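# Lift one staple stick out and set it down

## Task

Remove a single stick of staples from the staple box and place it on the table with its legs pointing down, far enough from both the box's tray and its sleeve.

## Robot and tools

Robot: two arms, left_arm and right_arm, each a six-joint arm with a two-finger gripper and a wrist camera. Cameras: cam_low (fixed, on a stand behind the arms), cam_left_wrist and cam_right_wrist, each 504x504.

Frame: one scene frame for everything. The origin is at table-top height, halfway between the two nominal arm bases. +x points out over the table, +z points up, and left_arm sits on the +y side. Arm names do not match image left and right. Calibrated bases: left_arm at (+0.035, +0.248, +0.038) m, right_arm at (-0.004, -0.228, +0.013) m, both turned only slightly about z. The printed hand pose can be off by a few centimetres, more at long reach. A gripper's fingers point along its own +z axis and open along its y axis. end_effector_position is the point between the pads, about 1 cm behind the fingertips.

Row format, shared by execute_actions and move: a single list of 14 numbers covering both arms. First come left_arm's dx, dy, dz, rx, ry, rz, opening, then the same seven for right_arm. Always send all 14, even when only one arm should move. The six pose numbers are offsets, not a pose. They are measured along the scene axes from that arm's Hand target as it stands when the call starts, and each arm rotates about its own Hand target position. Scale: 1.0 equals 0.6 m for dx/dy/dz and 180 degrees for the rotation vector rx/ry/rz. Each value must lie in [-1, 1]. If dx, dy, dz together are longer than 1.0, the step is shortened along the same line. Sending the same offset twice moves the arm twice. Sending six zeros re-requests the current Hand target. Opening is absolute, not an offset: +1 is fully open (0.094 m) and -1 is closed. A 0 there is a real command, so resend the current opening for any gripper you want to leave alone. Orientation commands are clipped to within 40 degrees of the measured orientation.

execute_actions(actions, cameras): actions is a list of actions. Each action is up to 15 rows, one row per 1/30 s step, and every row is counted from the action's starting pose, not from the row before. A short action repeats its last row for the remaining steps. An empty list returns state plus images, with all cameras by default. cameras takes names, ["all"], or []. An unknown name makes the whole call invalid.

move(target, speed, blend, opening_speed, grip_force, blocking, cameras): drives each gripper along a straight path toward its offset target. target is one 14-number row or a list of up to 15 rows. Every row counts from the same starting Hand targets, not from the previous row. speed is in m/s, from 0.002 to 2.9, default 0.25. blend is a corner radius in m; the default 0 stops at each point. opening_speed is per second on the -1..1 scale, 0.2 or more. Use it when closing on something fragile. grip_force is newtons per pad, 10 to 50, and stays in effect until changed. At lower force the fingers close slowly. A move lasts at most 10 s. Paths do not avoid obstacles or the other arm. The result has a move: line. done means at rest within 10 mm and 2 degrees. Other endings are off_target, moving, held and fault. limits=paced means the pose sent was clipped; limits=held means a check withheld steps. Do not route a path close to an arm's own base.

wait(seconds 0-10): lets time pass while each arm holds its command. stop: brakes a running move. zoom_image(camera, region [x0,y0,x1,y1] px, max 504 each way): enlarges part of the latest image. read_manual: licence text only. finished_scene(scene): ends the scene for good, so call nothing after it in that reply.

Results: end_effector_position (m) and end_effector_quat_wxyz per arm, the Hand target (the base for the next offsets), Tool commands, grip_measured (same scale as opening; with nothing held it can read about 2.5 mm wide), Joint positions (the last entry is the opening in metres), joint velocities (may say "within noise"), and joint torques. Torques include gravity and a fixed bias; joints 1-3 wrap at ±28 N m. A gripper often rests a few cm short of its target because of friction or load, and that alone does not mean it touched something. If it stays short, send the missing distance as an offset. An arm blocked by contact keeps pushing until you command it back past its gripper.

Gripping: the fingers go to wherever grip_measured reads your number. Once they touch, force rises about 1 N per 0.001 below the touch reading, then jumps to the full limit. To release, command an opening well above grip_measured.

Avoid: dropping the stick or releasing it while it moves; fast impacts; hard pushes on the table or box; anything falling off the table; pressure between the two arms or one gripper closing on the other's fingers; strain on the wrist camera cables. Also avoid long stretched or stalled holds, which heat the motors (MOTOR HOT at 75 °C, the arm folds at 90 °C). Loose objects may get small nudges from outside. The goal has to stay met after the robot lets go.

Each tool is called after "Request:" in YAML: its name, and indented under it one key for each argument.

## Session

Request:
execute_actions:
  actions: []

Scene clock: 0.00 s.
left_arm: end_effector_position=(+0.4284, +0.2697, +0.1512) grip_measured=+1.000 end_effector_quat_wxyz=(+0.599, -0.041, +0.799, +0.014) | right_arm: end_effector_position=(+0.4006, -0.2297, +0.1286) grip_measured=+1.000 end_effector_quat_wxyz=(+0.598, +0.021, +0.801, +0.003)
Joint positions: left_arm=[-0.013 1.482 0.342 0.854 -0.036 -0.038 0.094] | right_arm=[0.006 1.513 0.388 0.837 0.022 0.038 0.094]
Joint velocities: within noise
Joint torques (N m): no reading
Heat: left arm: 31 °C; right arm: 33 °C.
Hand target: left_arm +0.4321, +0.2705, +0.1627; +0.612, -0.043, +0.790, +0.014 | right_arm +0.4025, -0.2292, +0.1341; +0.603, +0.018, +0.797, +0.003
Tool commands: left_gripper/opening=+1.0 right_gripper/opening=+1.0

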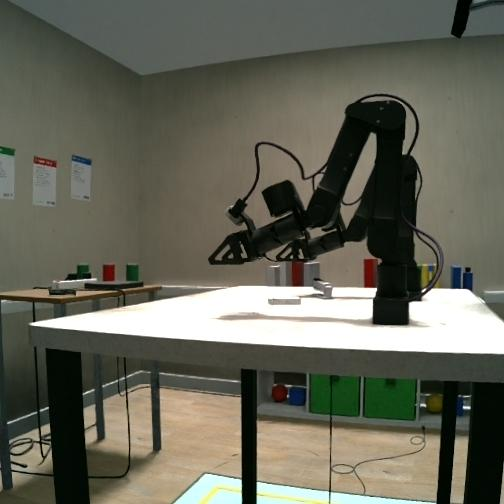

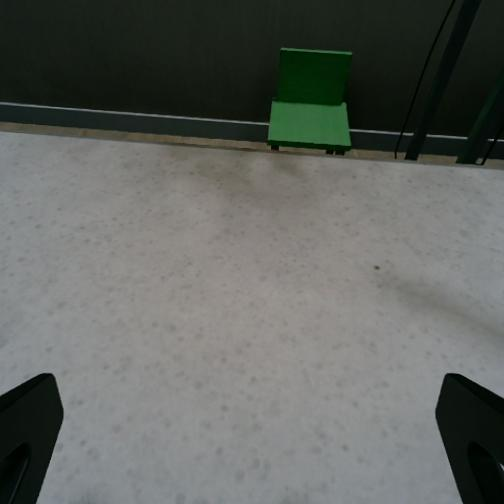

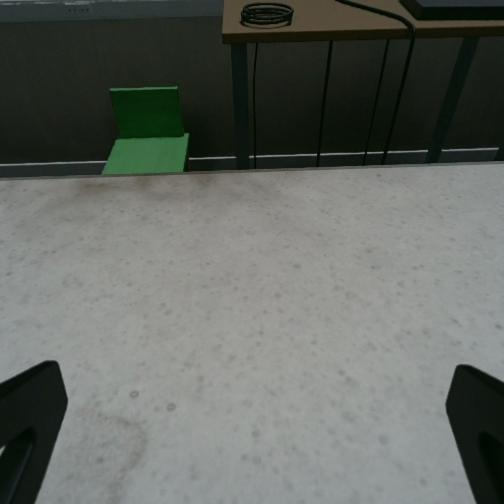

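Request:
zoom_image:
  camera: "cam_low"
  region: [240, 260, 360, 330]

Scaled by 4.200.

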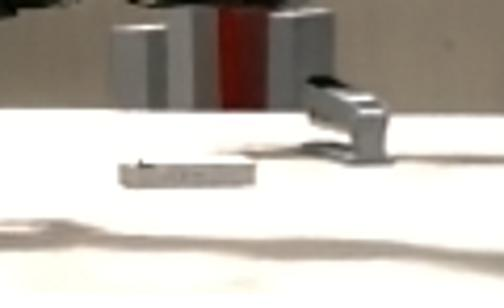

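Request:
move:
  target: [-0.22, -0.1, 0.23, 0, 0.2, 0, 1, -0.17, 0.1, 0.28, 0, 0.2, 0, 1]
  cameras: ["all"]

Scene clock: 3.73 s.
left_arm: end_effector_position=(+0.3028, +0.2068, +0.2910) grip_measured=+1.000 end_effector_quat_wxyz=(+0.333, -0.026, +0.942, +0.021) | right_arm: end_effector_position=(+0.3030, -0.1644, +0.2960) grip_measured=+1.000 end_effector_quat_wxyz=(+0.328, +0.010, +0.945, +0.006)
Joint positions: left_arm=[-0.375 1.058 1.232 -1.108 -0.257 -0.296 0.094] | right_arm=[0.307 1.251 1.47 -1.143 0.18 0.263 0.094]
Joint torques (N m): left_arm=[-0.58 -2.14 8.47 0.71 -0.26 -0.13] | right_arm=[0.35 -4.38 8.99 1.44 0.33 0.08]
Heat: left arm: 31 °C; right arm: 33 °C.
Hand target: left_arm +0.3001, +0.2105, +0.3007; +0.338, -0.037, +0.940, +0.027 | right_arm +0.3005, -0.1692, +0.3021; +0.327, +0.018, +0.945, -0.003
Off the commanded pose: left_arm 0.011 m, 2 deg | right_arm 0.008 m, 1 deg.
move: off_target (left_arm)

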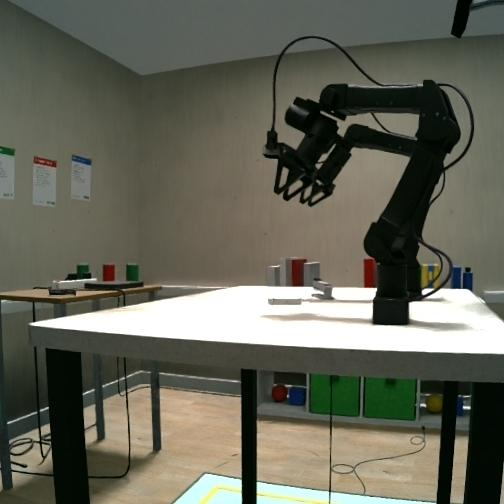

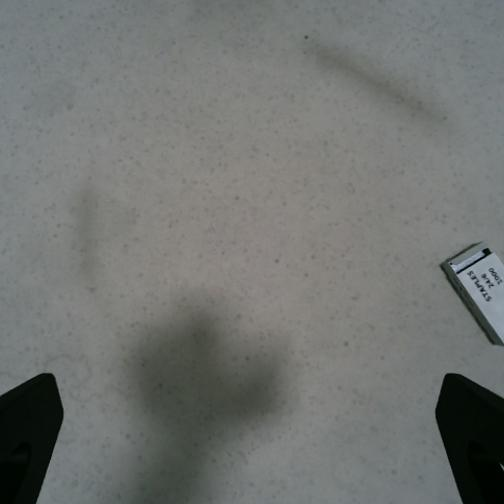

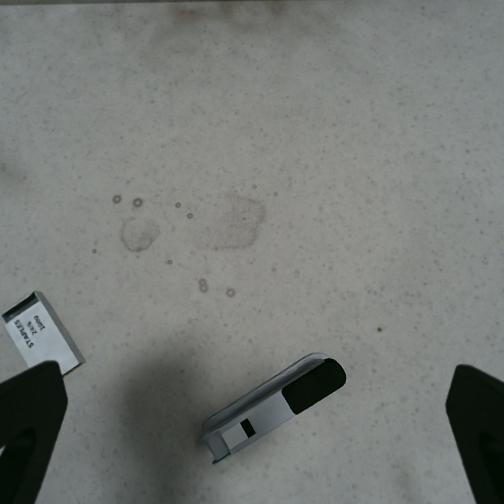

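Request:
move:
  target: [-0.05, -0.32, -0.12, 0, 0.03, 0, 1, -0.1, -0.25, 0, 0, 0, 0, 1]
  cameras: ["all"]

Request:
zoom_image:
  camera: "cam_left_wrist"
  region: [150, 150, 400, 400]

Scene clock: 6.47 s.
left_arm: end_effector_position=(+0.2655, +0.0146, +0.2168) grip_measured=+1.000 end_effector_quat_wxyz=(+0.278, -0.023, +0.960, +0.022) | right_arm: end_effector_position=(+0.2427, -0.3260, +0.2996) grip_measured=+1.000 end_effector_quat_wxyz=(+0.328, +0.025, +0.944, -0.018)
Joint positions: left_arm=[-1.119 1.531 1.36 -1.159 -0.516 -1.054 0.094] | right_arm=[-0.586 1.124 1.422 -1.264 -0.308 -0.44 0.094]
Joint torques (N m): left_arm=[-0.24 -6.2 8.36 0.06 -0.53 -0.15] | right_arm=[-0.46 -2.71 7.65 1.36 -0.48 -0.1]
Heat: left arm: 31 °C; right arm: 33 °C.
Hand target: left_arm +0.2701, +0.0185, +0.2287; +0.293, -0.036, +0.955, +0.029 | right_arm +0.2405, -0.3192, +0.3021; +0.327, +0.018, +0.945, -0.003
Off the commanded pose: left_arm 0.013 m, 2 deg | right_arm 0.008 m, 2 deg.
move: off_target (left_arm)

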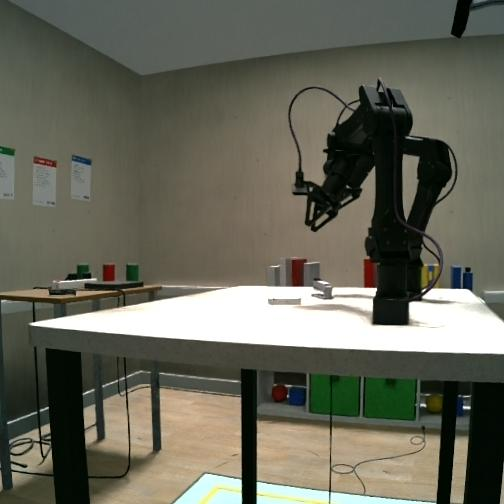

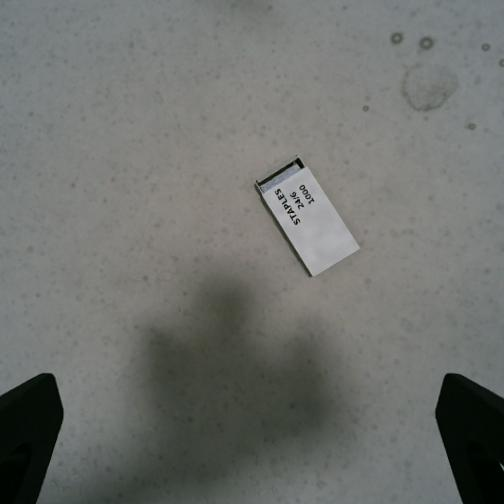

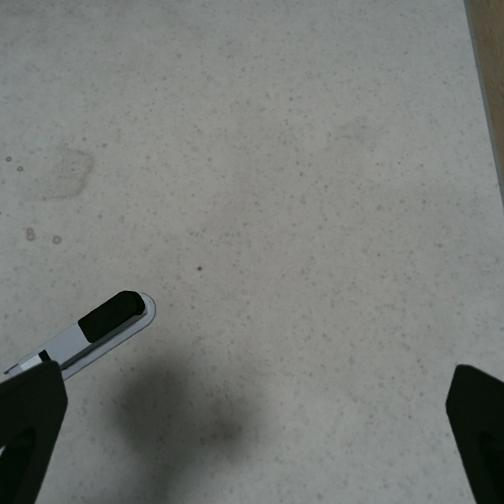

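Scaled by 2.016.

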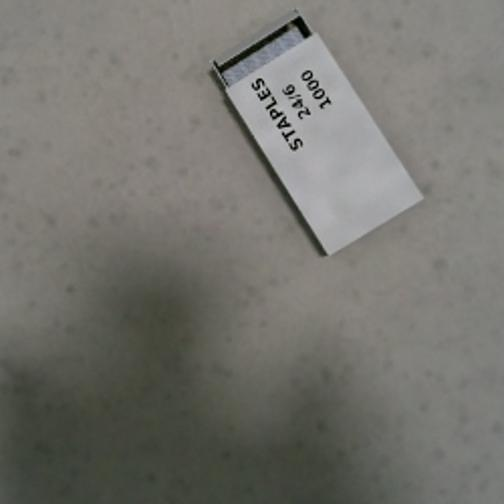

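Request:
move:
  target: [0.05, -0.015, -0.2, 0, 0.03, 0, 1, 0, 0, 0, 0, 0, 0, 1]
  cameras: ["cam_left_wrist"]

Request:
zoom_image:
  camera: "cam_left_wrist"
  region: [150, 0, 450, 300]

Scene clock: 10.23 s.
left_arm: end_effector_position=(+0.2969, +0.0099, +0.1064) grip_measured=+1.000 end_effector_quat_wxyz=(+0.241, -0.034, +0.969, +0.032) | right_arm: end_effector_position=(+0.2427, -0.3260, +0.2996) grip_measured=+1.000 end_effector_quat_wxyz=(+0.328, +0.025, +0.944, -0.018)
Joint positions: left_arm=[-1.008 1.704 1.125 -0.766 -0.44 -0.979 0.094] | right_arm=[-0.586 1.124 1.422 -1.264 -0.308 -0.44 0.094]
Joint torques (N m): left_arm=[0.39 -7.79 4.94 0.51 -0.24 0.16] | right_arm=[-0.43 -2.71 7.68 1.36 -0.48 -0.09]
Heat: left arm: 32 °C; right arm: 34 °C.
Hand target: left_arm +0.3001, +0.0095, +0.1087; +0.248, -0.034, +0.968, +0.030 | right_arm +0.2405, -0.3192, +0.3021; +0.327, +0.018, +0.945, -0.003
Off the commanded pose: left_arm 0.004 m, 1 deg | right_arm 0.008 m, 2 deg.
move: done
Images, in order (width x height): cam_left_wrist 504x504.

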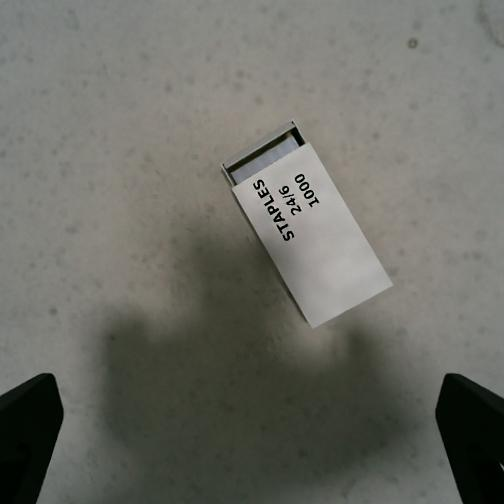

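Scaled by 1.680.

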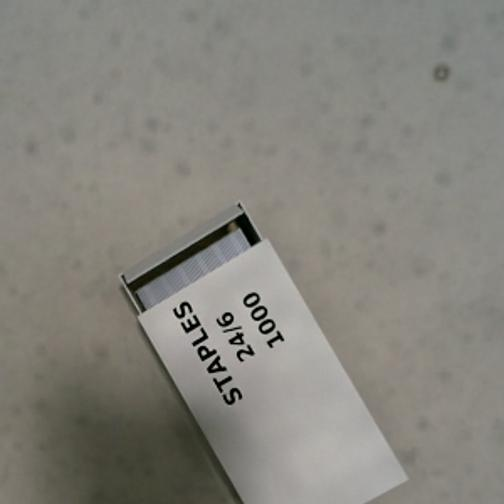

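Request:
move:
  target: [0.167, 0.033, 0.0, -0.075, 0.175, 0.162, 0.1, 0, 0, 0, 0, 0, 0, 0.1]

Request:
move:
  target: [0,0,0,0,0,0, 0.1, 0.041, 0.432, -0.387, 0.040, -0.146, 0.196, 0.1]
  cameras: ["all"]

Scene clock: 15.03 s.
left_arm: end_effector_position=(+0.4000, +0.0287, +0.1055) grip_measured=+0.102 end_effector_quat_wxyz=(-0.038, -0.283, +0.958, -0.018) | right_arm: end_effector_position=(+0.2427, -0.3260, +0.2996) grip_measured=+0.102 end_effector_quat_wxyz=(+0.328, +0.025, +0.944, -0.018)
Joint positions: left_arm=[-0.559 2.224 1.942 -1.317 0.079 -1.083 0.052] | right_arm=[-0.586 1.124 1.422 -1.264 -0.308 -0.44 0.052]
Joint torques (N m): left_arm=[-0.05 -10.99 7.79 -0.39 0.09 -0.12] | right_arm=[-0.49 -2.7 7.66 1.35 -0.48 -0.08]
Heat: left arm: 32 °C; right arm: 34 °C.
Hand target: left_arm +0.4003, +0.0293, +0.1087; -0.041, -0.292, +0.955, -0.012 | right_arm +0.2405, -0.3192, +0.3021; +0.327, +0.018, +0.945, -0.003
Off the commanded pose: left_arm 0.003 m, 1 deg | right_arm 0.008 m, 2 deg.
move: done

Scene clock: 18.73 s.
left_arm: end_effector_position=(+0.4000, +0.0287, +0.1055) grip_measured=+0.102 end_effector_quat_wxyz=(-0.038, -0.283, +0.958, -0.018) | right_arm: end_effector_position=(+0.2645, -0.0633, +0.0637) grip_measured=+0.102 end_effector_quat_wxyz=(+0.499, -0.250, +0.816, +0.151)
Joint positions: left_arm=[-0.559 2.224 1.942 -1.317 0.079 -1.083 0.052] | right_arm=[0.503 1.298 0.092 0.731 -0.081 -0.045 0.052]
Joint torques (N m): left_arm=[-0.03 -11 7.77 -0.41 0.08 -0.13] | right_arm=[0.47 -3.06 4.38 3.04 0.08 0.08]
Heat: left arm: 32 °C; right arm: 35 °C.
Hand target: left_arm +0.4003, +0.0293, +0.1087; -0.041, -0.292, +0.955, -0.012 | right_arm +0.2651, -0.0600, +0.0699; +0.514, -0.246, +0.807, +0.158
Off the commanded pose: left_arm 0.003 m, 1 deg | right_arm 0.007 m, 2 deg.
move: done

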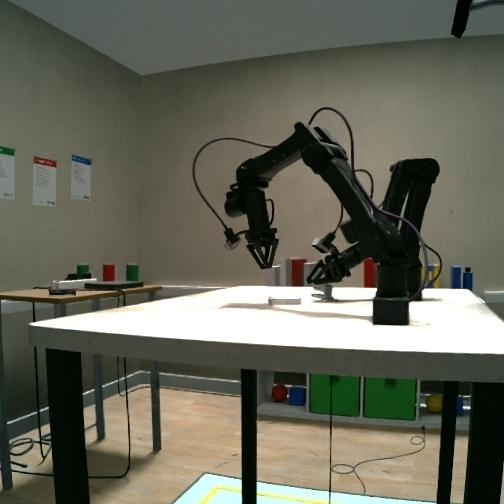

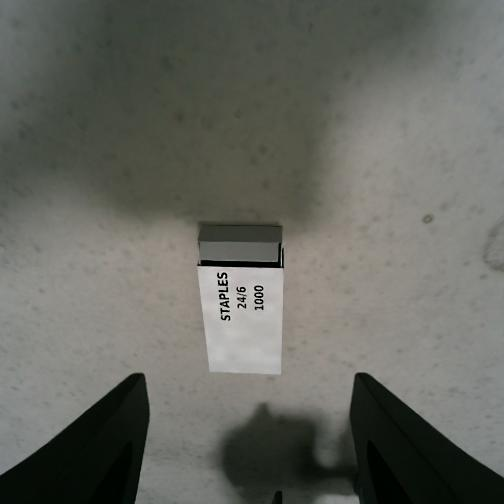

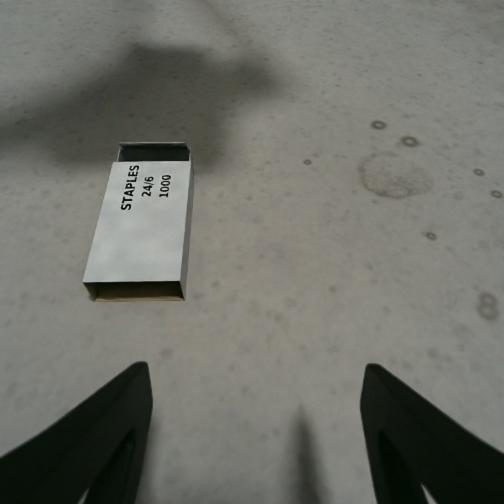

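Request:
move:
  target: [0,0,0,0,0,0, 0.1, 0.006, 0.091, -0.045, 0, 0, 0.0139, 0.1]
  cameras: ["all"]

Scene clock: 21.63 s.
left_arm: end_effector_position=(+0.4000, +0.0287, +0.1055) grip_measured=+0.102 end_effector_quat_wxyz=(-0.038, -0.283, +0.958, -0.018) | right_arm: end_effector_position=(+0.2608, -0.0131, +0.0317) grip_measured=+0.102 end_effector_quat_wxyz=(+0.490, -0.273, +0.812, +0.159)
Joint positions: left_arm=[-0.559 2.224 1.942 -1.317 0.079 -1.083 0.052] | right_arm=[0.716 1.705 0.154 1.063 0.067 0.025 0.052]
Joint torques (N m): left_arm=[-0.02 -11.02 7.77 -0.41 0.08 -0.13] | right_arm=[0.46 -4.98 4.94 2.92 0.13 0.07]
Heat: left arm: 33 °C; right arm: 36 °C.
Hand target: left_arm +0.4003, +0.0293, +0.1087; -0.041, -0.292, +0.955, -0.012 | right_arm +0.2687, -0.0054, +0.0429; +0.510, -0.264, +0.801, +0.169
Off the commanded pose: left_arm 0.003 m, 1 deg | right_arm 0.016 m, 3 deg.
move: off_target (right_arm)

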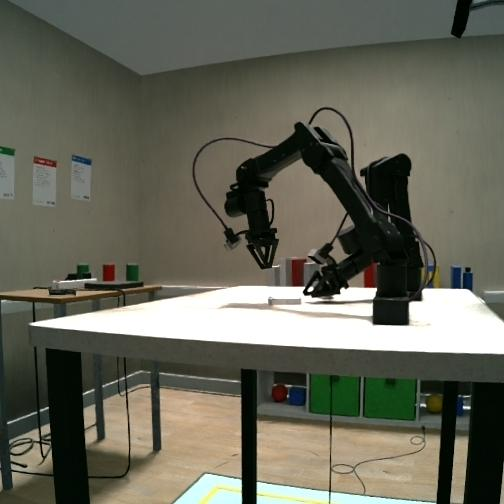

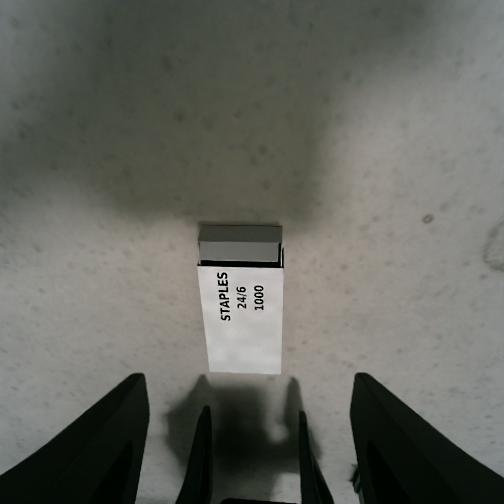

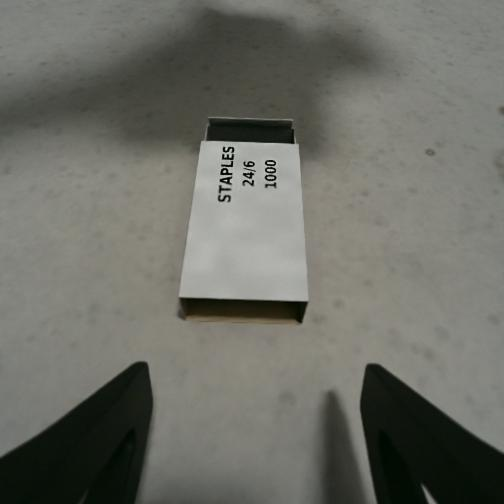

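Request:
move:
  target: [0,0,0,0,0,0, 0.1, 0.09, 0.07, -0.02, 0, 0, -0.003, 0.1]
  speed: 0.08
  cameras: ["all"]

Scene clock: 23.93 s.
left_arm: end_effector_position=(+0.4000, +0.0287, +0.1055) grip_measured=+0.102 end_effector_quat_wxyz=(-0.038, -0.283, +0.958, -0.018) | right_arm: end_effector_position=(+0.3176, +0.0356, +0.0324) grip_measured=+0.102 end_effector_quat_wxyz=(+0.510, -0.267, +0.800, +0.167)
Joint positions: left_arm=[-0.559 2.224 1.942 -1.317 0.079 -1.083 0.052] | right_arm=[0.716 1.927 0.427 1.063 0.068 0.025 0.052]
Joint torques (N m): left_arm=[-0.03 -11 7.8 -0.4 0.08 -0.13] | right_arm=[-0.24 -7.31 5.14 2.44 0.13 0.07]
Heat: left arm: 33 °C; right arm: 36 °C.
Hand target: left_arm +0.4003, +0.0293, +0.1087; -0.041, -0.292, +0.955, -0.012 | right_arm +0.3227, +0.0366, +0.0309; +0.511, -0.260, +0.802, +0.167
Off the commanded pose: left_arm 0.003 m, 1 deg | right_arm 0.005 m, 1 deg.
move: done

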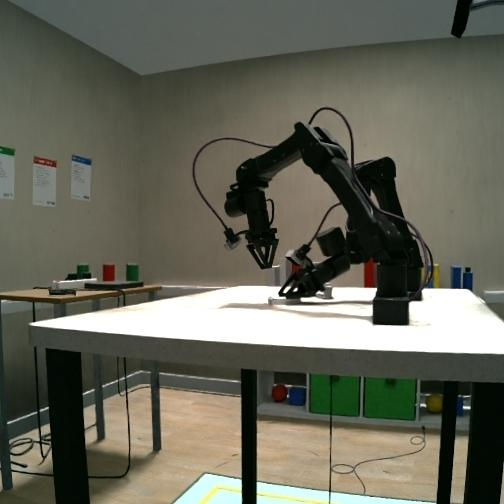

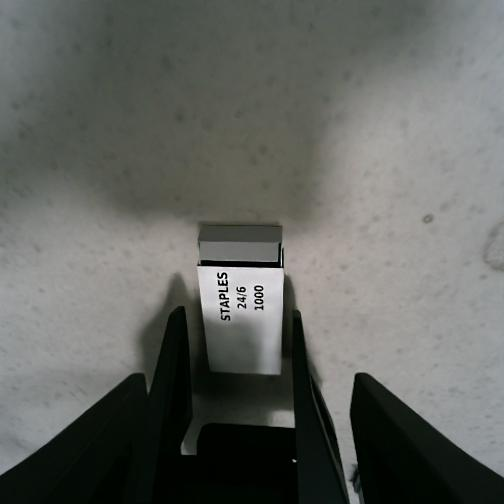

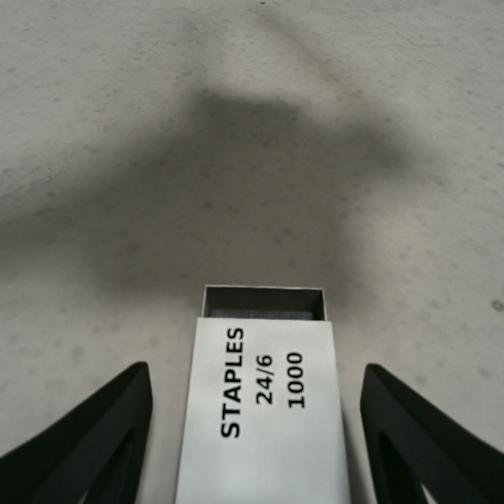

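Request:
move:
  target:
    - [0,0,0,0,0,0, 0.1, -0.002, -0.004, -0.023, 0, 0, 0, 0.1]
    - [0,0,0,0,0,0, 0.1, -0.002, -0.004, -0.023, 0, 0, 0, -0.26]
  speed: 0.08
  opening_speed: 0.3
  cameras: ["all"]

Scene clock: 27.13 s.
left_arm: end_effector_position=(+0.4000, +0.0287, +0.1055) grip_measured=+0.102 end_effector_quat_wxyz=(-0.038, -0.283, +0.958, -0.018) | right_arm: end_effector_position=(+0.3158, +0.0358, +0.0174) grip_measured=-0.228 end_effector_quat_wxyz=(+0.505, -0.266, +0.804, +0.167)
Joint positions: left_arm=[-0.559 2.224 1.942 -1.317 0.079 -1.083 0.052] | right_arm=[0.72 2 0.427 1.122 0.068 0.033 0.036]
Joint torques (N m): left_arm=[-0.02 -11 7.79 -0.41 0.07 -0.13] | right_arm=[-0.54 -7.35 3.92 2.74 0.1 0.03]
Heat: left arm: 33 °C; right arm: 36 °C.
Hand target: left_arm +0.4003, +0.0293, +0.1087; -0.041, -0.292, +0.955, -0.012 | right_arm +0.3215, +0.0342, +0.0171; +0.511, -0.260, +0.802, +0.167
Off the commanded pose: left_arm 0.003 m, 1 deg | right_arm 0.006 m, 1 deg.
move: done

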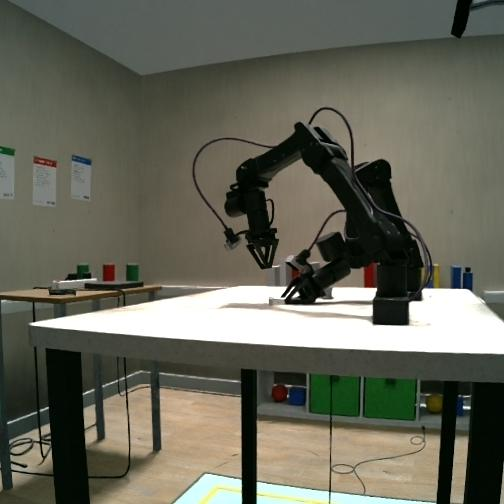

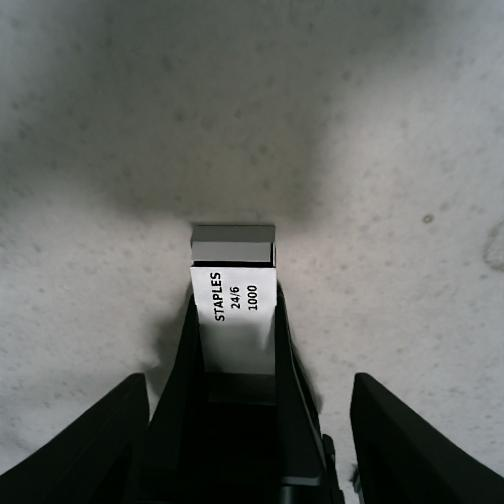

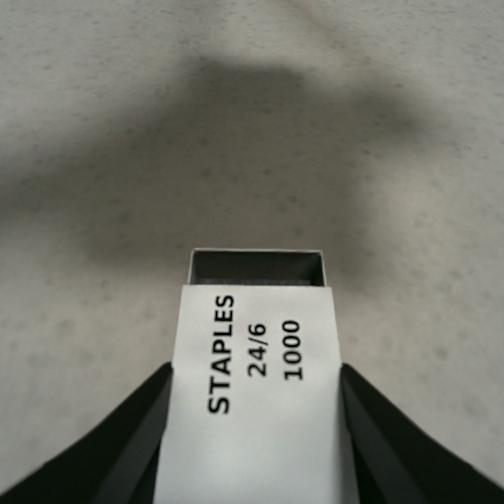

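Request:
move:
  target: [-0.0155,-0.0005,-0.0945,-0.047,0.069,0, 0.1, 0,0,0, 0, 0, 0, -0.245]
  speed: 0.12
  cameras: ["all"]

Request:
zoom_image:
  camera: "cam_low"
  region: [230, 230, 340, 320]

Scene clock: 30.20 s.
left_arm: end_effector_position=(+0.3924, +0.0298, +0.0505) grip_measured=+0.102 end_effector_quat_wxyz=(-0.159, -0.294, +0.941, -0.050) | right_arm: end_effector_position=(+0.3158, +0.0358, +0.0174) grip_measured=-0.229 end_effector_quat_wxyz=(+0.505, -0.266, +0.804, +0.167)
Joint positions: left_arm=[-0.478 2.378 1.942 -1.311 0.286 -1.008 0.052] | right_arm=[0.72 2 0.427 1.122 0.068 0.033 0.036]
Joint torques (N m): left_arm=[0.39 -12.08 5.9 -0.5 0.23 0.17] | right_arm=[-0.53 -7.31 3.9 2.75 0.08 0.03]
Heat: left arm: 33 °C; right arm: 36 °C.
Hand target: left_arm +0.3910, +0.0290, +0.0520; -0.166, -0.288, +0.942, -0.051 | right_arm +0.3215, +0.0342, +0.0171; +0.511, -0.260, +0.802, +0.167
Off the commanded pose: left_arm 0.002 m, 1 deg | right_arm 0.006 m, 1 deg.
move: done

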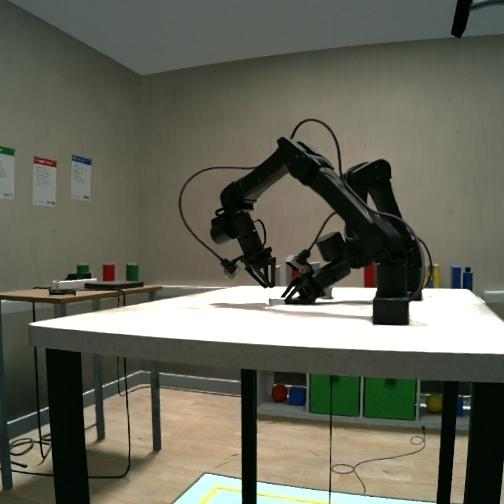

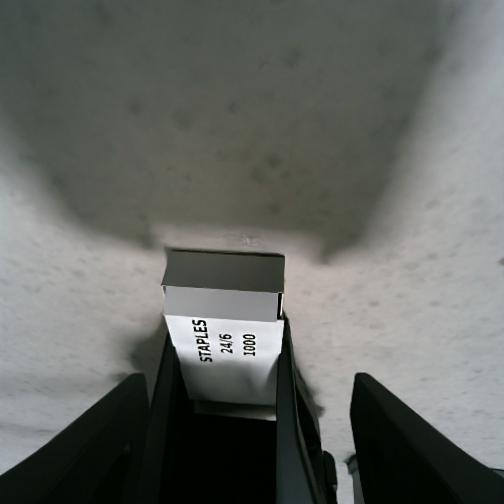

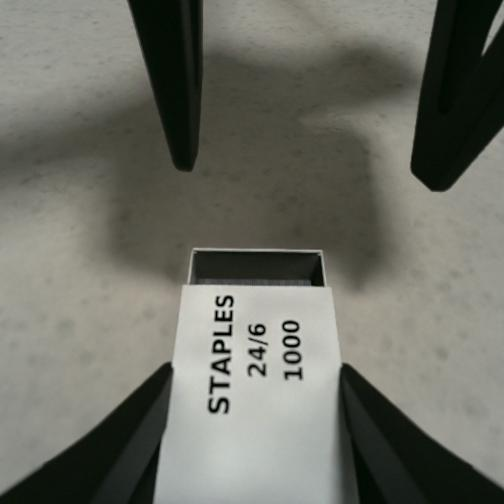

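Scaled by 4.582.

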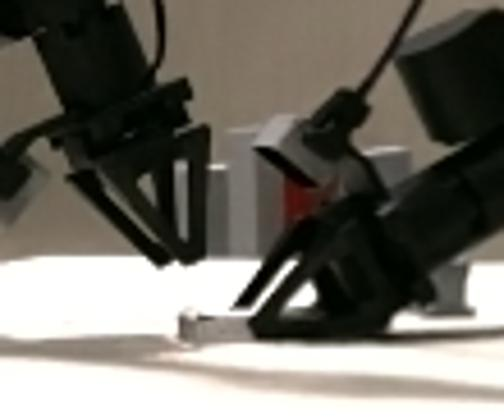

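Request:
move:
  target:
    - [-0.0023,0.0137,-0.02,0,0,0, 0.1, 0,0,0, 0, 0, 0, -0.245]
    - [-0.0023,0.0137,-0.061,0,0,0, 0.1, 0,0,0, 0, 0, 0, -0.245]
  speed: 0.08
  cameras: ["all"]

Request:
zoom_image:
  camera: "cam_low"
  region: [230, 230, 340, 320]

Scene clock: 33.57 s.
left_arm: end_effector_position=(+0.3920, +0.0356, +0.0185) grip_measured=+0.102 end_effector_quat_wxyz=(-0.158, -0.292, +0.942, -0.052) | right_arm: end_effector_position=(+0.3158, +0.0358, +0.0174) grip_measured=-0.229 end_effector_quat_wxyz=(+0.505, -0.266, +0.804, +0.167)
Joint positions: left_arm=[-0.465 2.401 1.852 -1.199 0.286 -0.991 0.052] | right_arm=[0.72 2 0.427 1.122 0.068 0.033 0.036]
Joint torques (N m): left_arm=[0.51 -12.08 4.19 -0.34 0.21 0.18] | right_arm=[-0.51 -7.34 3.92 2.74 0.09 0.03]
Heat: left arm: 33 °C; right arm: 37 °C.
Hand target: left_arm +0.3896, +0.0373, +0.0154; -0.166, -0.288, +0.942, -0.051 | right_arm +0.3215, +0.0342, +0.0171; +0.511, -0.260, +0.802, +0.167
Off the commanded pose: left_arm 0.004 m, 1 deg | right_arm 0.006 m, 1 deg.
move: done

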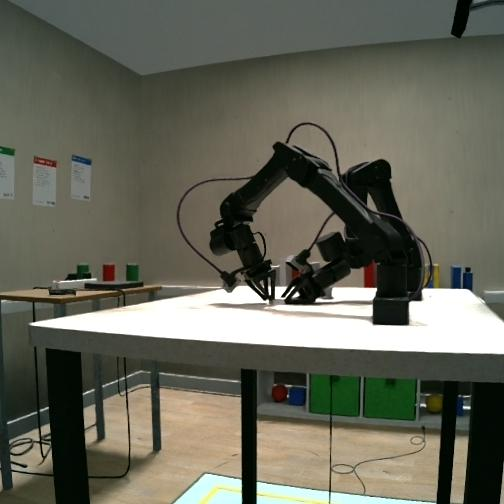

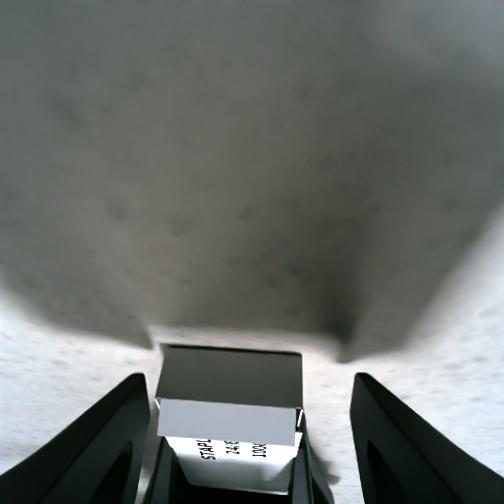

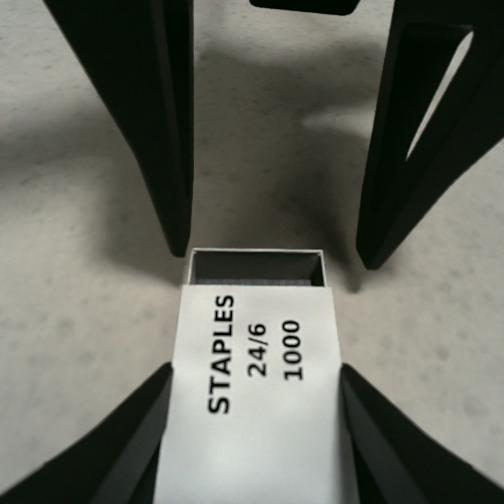

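Scaled by 4.582.

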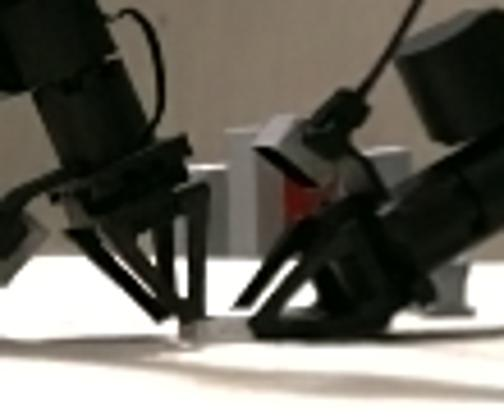

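Request:
move:
  target: [0.001,0.009,-0.016,0,0,0, 0.1, 0,0,0, 0, 0, 0, -0.245]
  speed: 0.05
  cameras: ["all"]

Request:
zoom_image:
  camera: "cam_low"
  region: [230, 230, 340, 320]

Scene clock: 35.07 s.
left_arm: end_effector_position=(+0.3930, +0.0393, +0.0109) grip_measured=+0.102 end_effector_quat_wxyz=(-0.157, -0.290, +0.942, -0.054) | right_arm: end_effector_position=(+0.3158, +0.0358, +0.0174) grip_measured=-0.229 end_effector_quat_wxyz=(+0.505, -0.266, +0.804, +0.167)
Joint positions: left_arm=[-0.456 2.405 1.829 -1.17 0.286 -0.979 0.052] | right_arm=[0.72 2 0.427 1.122 0.068 0.033 0.036]
Joint torques (N m): left_arm=[0.53 -11.7 3.95 -0.32 0.19 0.18] | right_arm=[-0.54 -7.31 3.88 2.75 0.09 0.04]
Heat: left arm: 33 °C; right arm: 37 °C.
Hand target: left_arm +0.3902, +0.0427, +0.0058; -0.166, -0.288, +0.942, -0.051 | right_arm +0.3215, +0.0342, +0.0171; +0.511, -0.260, +0.802, +0.167
Off the commanded pose: left_arm 0.007 m, 1 deg | right_arm 0.006 m, 1 deg.
move: done

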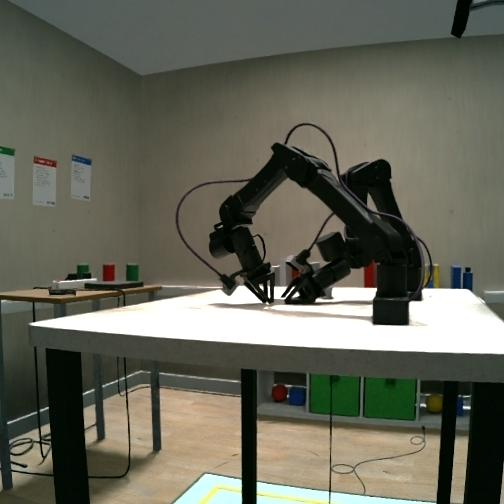

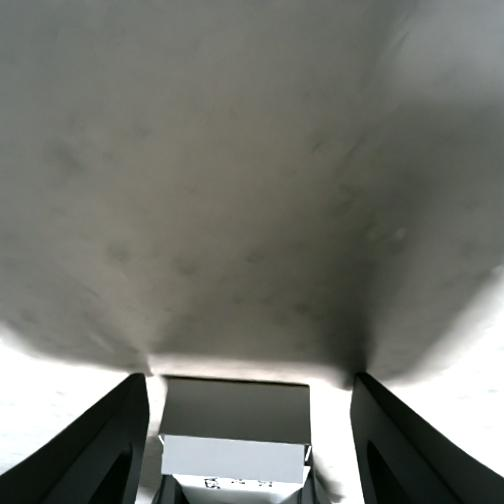

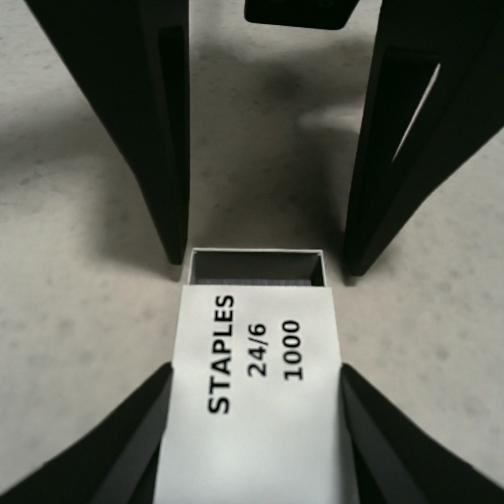

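Scaled by 4.582.

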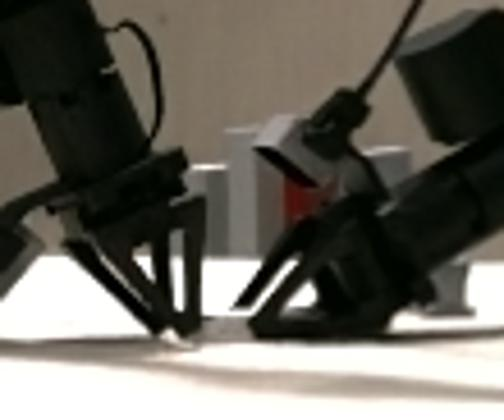

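Request:
move:
  target: [0,0,0,0,0,0, -0.27, 0,0,0, 0, 0, 0, -0.245]
  opening_speed: 0.3
  cameras: ["cam_left_wrist","cam_right_wrist"]

Scene clock: 56.57 s.
left_arm: end_effector_position=(+0.3933, +0.0398, +0.0109) grip_measured=-0.258 end_effector_quat_wxyz=(-0.157, -0.291, +0.942, -0.054) | right_arm: end_effector_position=(+0.3178, +0.0333, +0.0174) grip_measured=-0.229 end_effector_quat_wxyz=(+0.506, -0.264, +0.805, +0.165)
Joint positions: left_arm=[-0.455 2.405 1.829 -1.17 0.286 -0.979 0.035] | right_arm=[0.712 2 0.427 1.122 0.068 0.031 0.036]
Joint torques (N m): left_arm=[0.53 -11.71 3.93 -0.34 0.18 0.17] | right_arm=[-0.55 -7.32 3.93 2.75 0.09 0.03]
Heat: left arm: 32 °C; right arm: 37 °C.
Hand target: left_arm +0.3902, +0.0427, +0.0058; -0.166, -0.288, +0.942, -0.051 | right_arm +0.3215, +0.0342, +0.0171; +0.511, -0.260, +0.802, +0.167
Off the commanded pose: left_arm 0.007 m, 1 deg | right_arm 0.004 m, 1 deg.
move: done
Images, in order (width x height): cam_left_wrist 504x504, cam_right_wrist 504x504.

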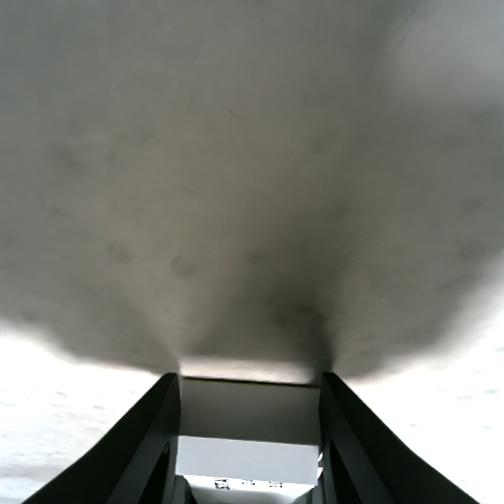

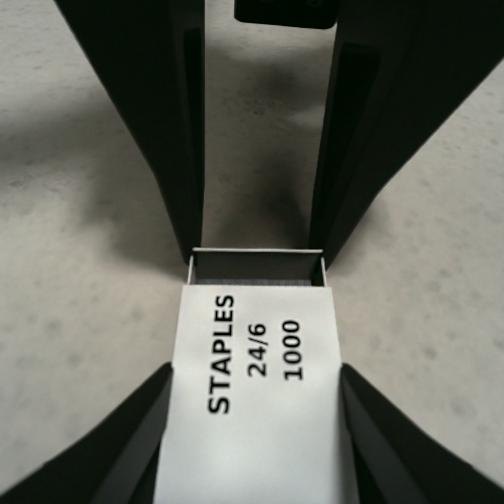

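Request:
move:
  target: [0.068,0.045,0,0,0,0, -0.3, 0,0,0, 0, 0, 0, -0.245]
  speed: 0.06
  cameras: ["all"]

Scene clock: 59.27 s.
left_arm: end_effector_position=(+0.4004, +0.0455, +0.0133) grip_measured=-0.263 end_effector_quat_wxyz=(-0.216, -0.285, +0.932, -0.062) | right_arm: end_effector_position=(+0.3239, +0.0363, +0.0228) grip_measured=-0.229 end_effector_quat_wxyz=(+0.514, -0.256, +0.801, +0.171)
Joint positions: left_arm=[-0.405 2.529 2.028 -1.352 0.358 -0.897 0.035] | right_arm=[0.707 2.004 0.443 1.133 0.067 0.042 0.036]
Joint torques (N m): left_arm=[3 -12.05 7.82 -0.13 -0.59 0.21] | right_arm=[-0.29 -7.84 2.69 2.63 0.09 -0.06]
Heat: left arm: 32 °C; right arm: 37 °C.
Hand target: left_arm +0.4310, +0.0697, +0.0058; -0.166, -0.288, +0.942, -0.051 | right_arm +0.3215, +0.0342, +0.0171; +0.511, -0.260, +0.802, +0.167
Off the commanded pose: left_arm 0.040 m, 6 deg | right_arm 0.007 m, 1 deg.
move: off_target (left_arm)

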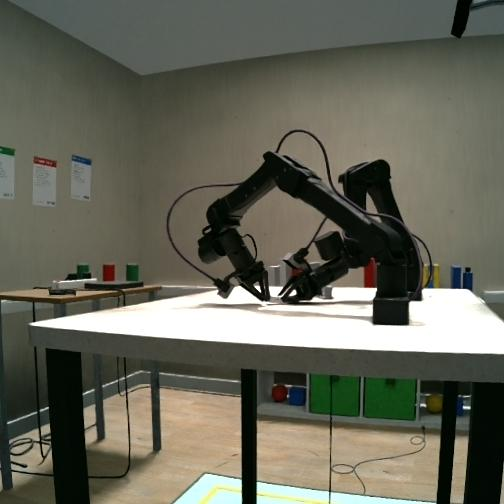

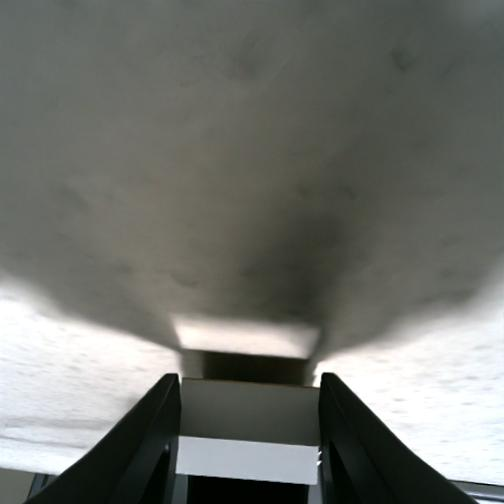

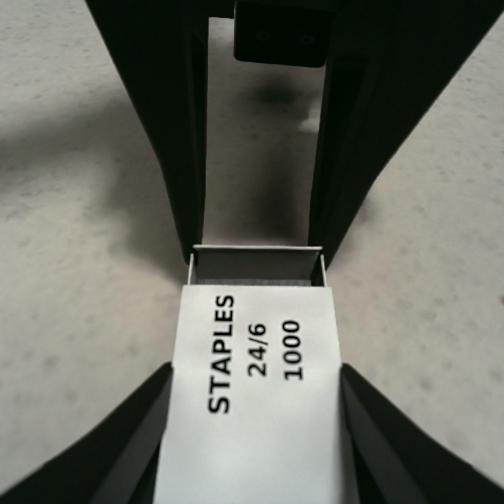

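Request:
move:
  target:
    - [-0.045,-0.030,0.004,0,0,0, -0.29, 0,0,0, 0, 0, 0, -0.245]
    - [-0.045,-0.030,0.004,0,0,0, -0.29, 0,0,0, 0, 0, 0, -0.229]
    - [0,0,0.004,0,0,0, -0.29, 0,0,0, 0, 0, 0, -0.229]
  speed: 0.06
  cameras: ["cam_left_wrist","cam_right_wrist"]

Scene clock: 63.97 s.
left_arm: end_effector_position=(+0.4009, +0.0458, +0.0145) grip_measured=-0.263 end_effector_quat_wxyz=(-0.214, -0.284, +0.933, -0.061) | right_arm: end_effector_position=(+0.3241, +0.0365, +0.0229) grip_measured=-0.229 end_effector_quat_wxyz=(+0.517, -0.255, +0.799, +0.172)
Joint positions: left_arm=[-0.405 2.528 2.031 -1.355 0.355 -0.896 0.035] | right_arm=[0.707 2.013 0.442 1.152 0.067 0.042 0.036]
Joint torques (N m): left_arm=[3.02 -12.21 7.92 -0.17 -0.56 0.21] | right_arm=[-0.28 -8.66 2.7 2.43 0.08 -0.07]
Heat: left arm: 32 °C; right arm: 38 °C.
Hand target: left_arm +0.4310, +0.0697, +0.0082; -0.166, -0.288, +0.942, -0.051 | right_arm +0.3215, +0.0342, +0.0171; +0.511, -0.260, +0.802, +0.167
Off the commanded pose: left_arm 0.039 m, 6 deg | right_arm 0.007 m, 1 deg.
move: off_target (left_arm)
Images, in order (width x height): cam_left_wrist 504x504, cam_right_wrist 504x504.

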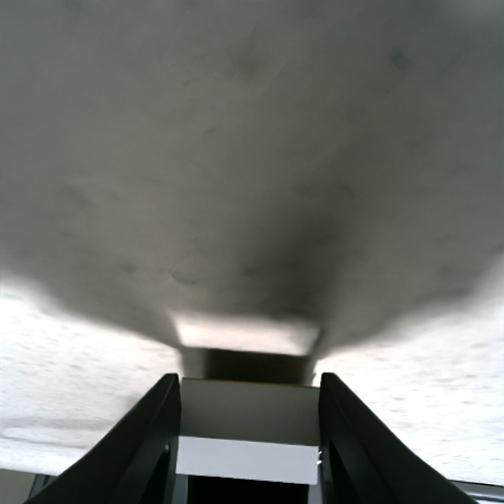

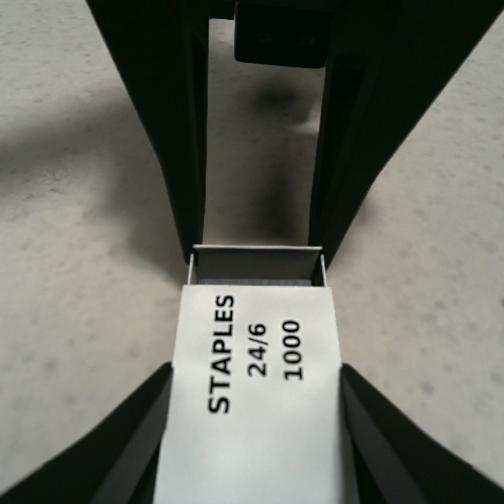

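Request:
move:
  target:
    - [-0.04,-0.027,0,0,0,0, -0.29, 0,0,0, 0, 0, 0, -0.229]
    - [-0.04,-0.027,0,0,0,0, -0.29, 0,0,0, 0, 0, 0, -0.218]
    - [-0.02,-0.013,0,0,0,0, -0.29, 0,0,0, 0, 0, 0, -0.218]
  speed: 0.06
  cameras: ["cam_left_wrist","cam_right_wrist"]

Scene clock: 67.23 s.
left_arm: end_effector_position=(+0.3971, +0.0456, +0.0103) grip_measured=-0.263 end_effector_quat_wxyz=(-0.203, -0.286, +0.935, -0.062) | right_arm: end_effector_position=(+0.3205, +0.0373, +0.0186) grip_measured=-0.218 end_effector_quat_wxyz=(+0.509, -0.260, +0.803, +0.171)
Joint positions: left_arm=[-0.413 2.493 1.956 -1.292 0.346 -0.911 0.035] | right_arm=[0.715 2.013 0.44 1.135 0.068 0.042 0.037]
Joint torques (N m): left_arm=[1.69 -12.44 7.64 -0.32 -0.41 0.16] | right_arm=[-0.29 -8.66 2.8 2.61 0.08 -0.07]
Heat: left arm: 32 °C; right arm: 38 °C.
Hand target: left_arm +0.4190, +0.0619, +0.0082; -0.166, -0.288, +0.942, -0.051 | right_arm +0.3215, +0.0342, +0.0171; +0.511, -0.260, +0.802, +0.167
Off the commanded pose: left_arm 0.027 m, 5 deg | right_arm 0.004 m, 1 deg.
move: off_target (left_arm)
Images, in order (width x height): cam_left_wrist 504x504, cam_right_wrist 504x504.

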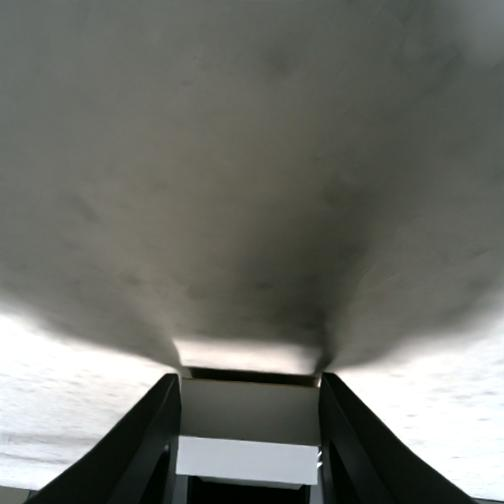

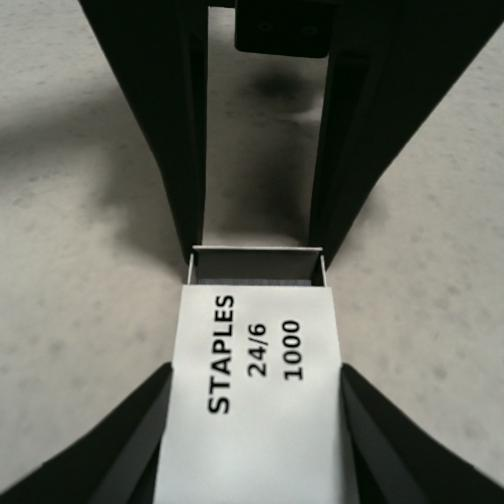

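Request:
move:
  target:
    - [0,0,0,0,0,0, -0.29, 0,0,0, 0, 0, 0, -0.218]
    - [0,0,0,0,0,0, -0.29, 0,0,0, 0, 0, 0, -0.207]
    - [0.01,0.007,0,0,0,0, -0.29, 0,0,0, 0, 0, 0, -0.207]
  speed: 0.06
  cameras: ["cam_left_wrist","cam_right_wrist"]

Scene clock: 70.43 s.
left_arm: end_effector_position=(+0.3990, +0.0449, +0.0123) grip_measured=-0.263 end_effector_quat_wxyz=(-0.206, -0.284, +0.935, -0.060) | right_arm: end_effector_position=(+0.3225, +0.0365, +0.0207) grip_measured=-0.204 end_effector_quat_wxyz=(+0.513, -0.257, +0.801, +0.171)
Joint positions: left_arm=[-0.413 2.508 1.992 -1.32 0.346 -0.906 0.035] | right_arm=[0.71 2.013 0.44 1.144 0.068 0.042 0.037]
Joint torques (N m): left_arm=[2.67 -12.19 7.79 -0.26 -0.45 0.2] | right_arm=[-0.32 -8.66 2.76 2.52 0.08 -0.08]
Heat: left arm: 33 °C; right arm: 39 °C.
Hand target: left_arm +0.4250, +0.0661, +0.0082; -0.166, -0.288, +0.942, -0.051 | right_arm +0.3215, +0.0342, +0.0171; +0.511, -0.260, +0.802, +0.167
Off the commanded pose: left_arm 0.034 m, 5 deg | right_arm 0.004 m, 1 deg.
move: off_target (left_arm)
Images, in order (width x height): cam_left_wrist 504x504, cam_right_wrist 504x504.

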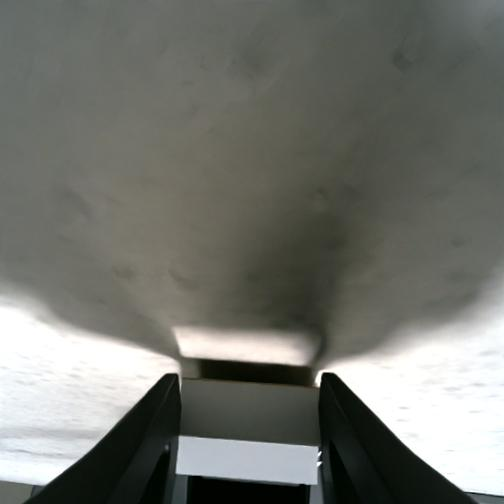

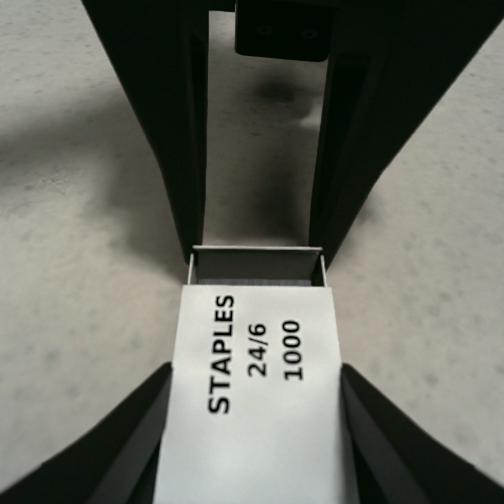

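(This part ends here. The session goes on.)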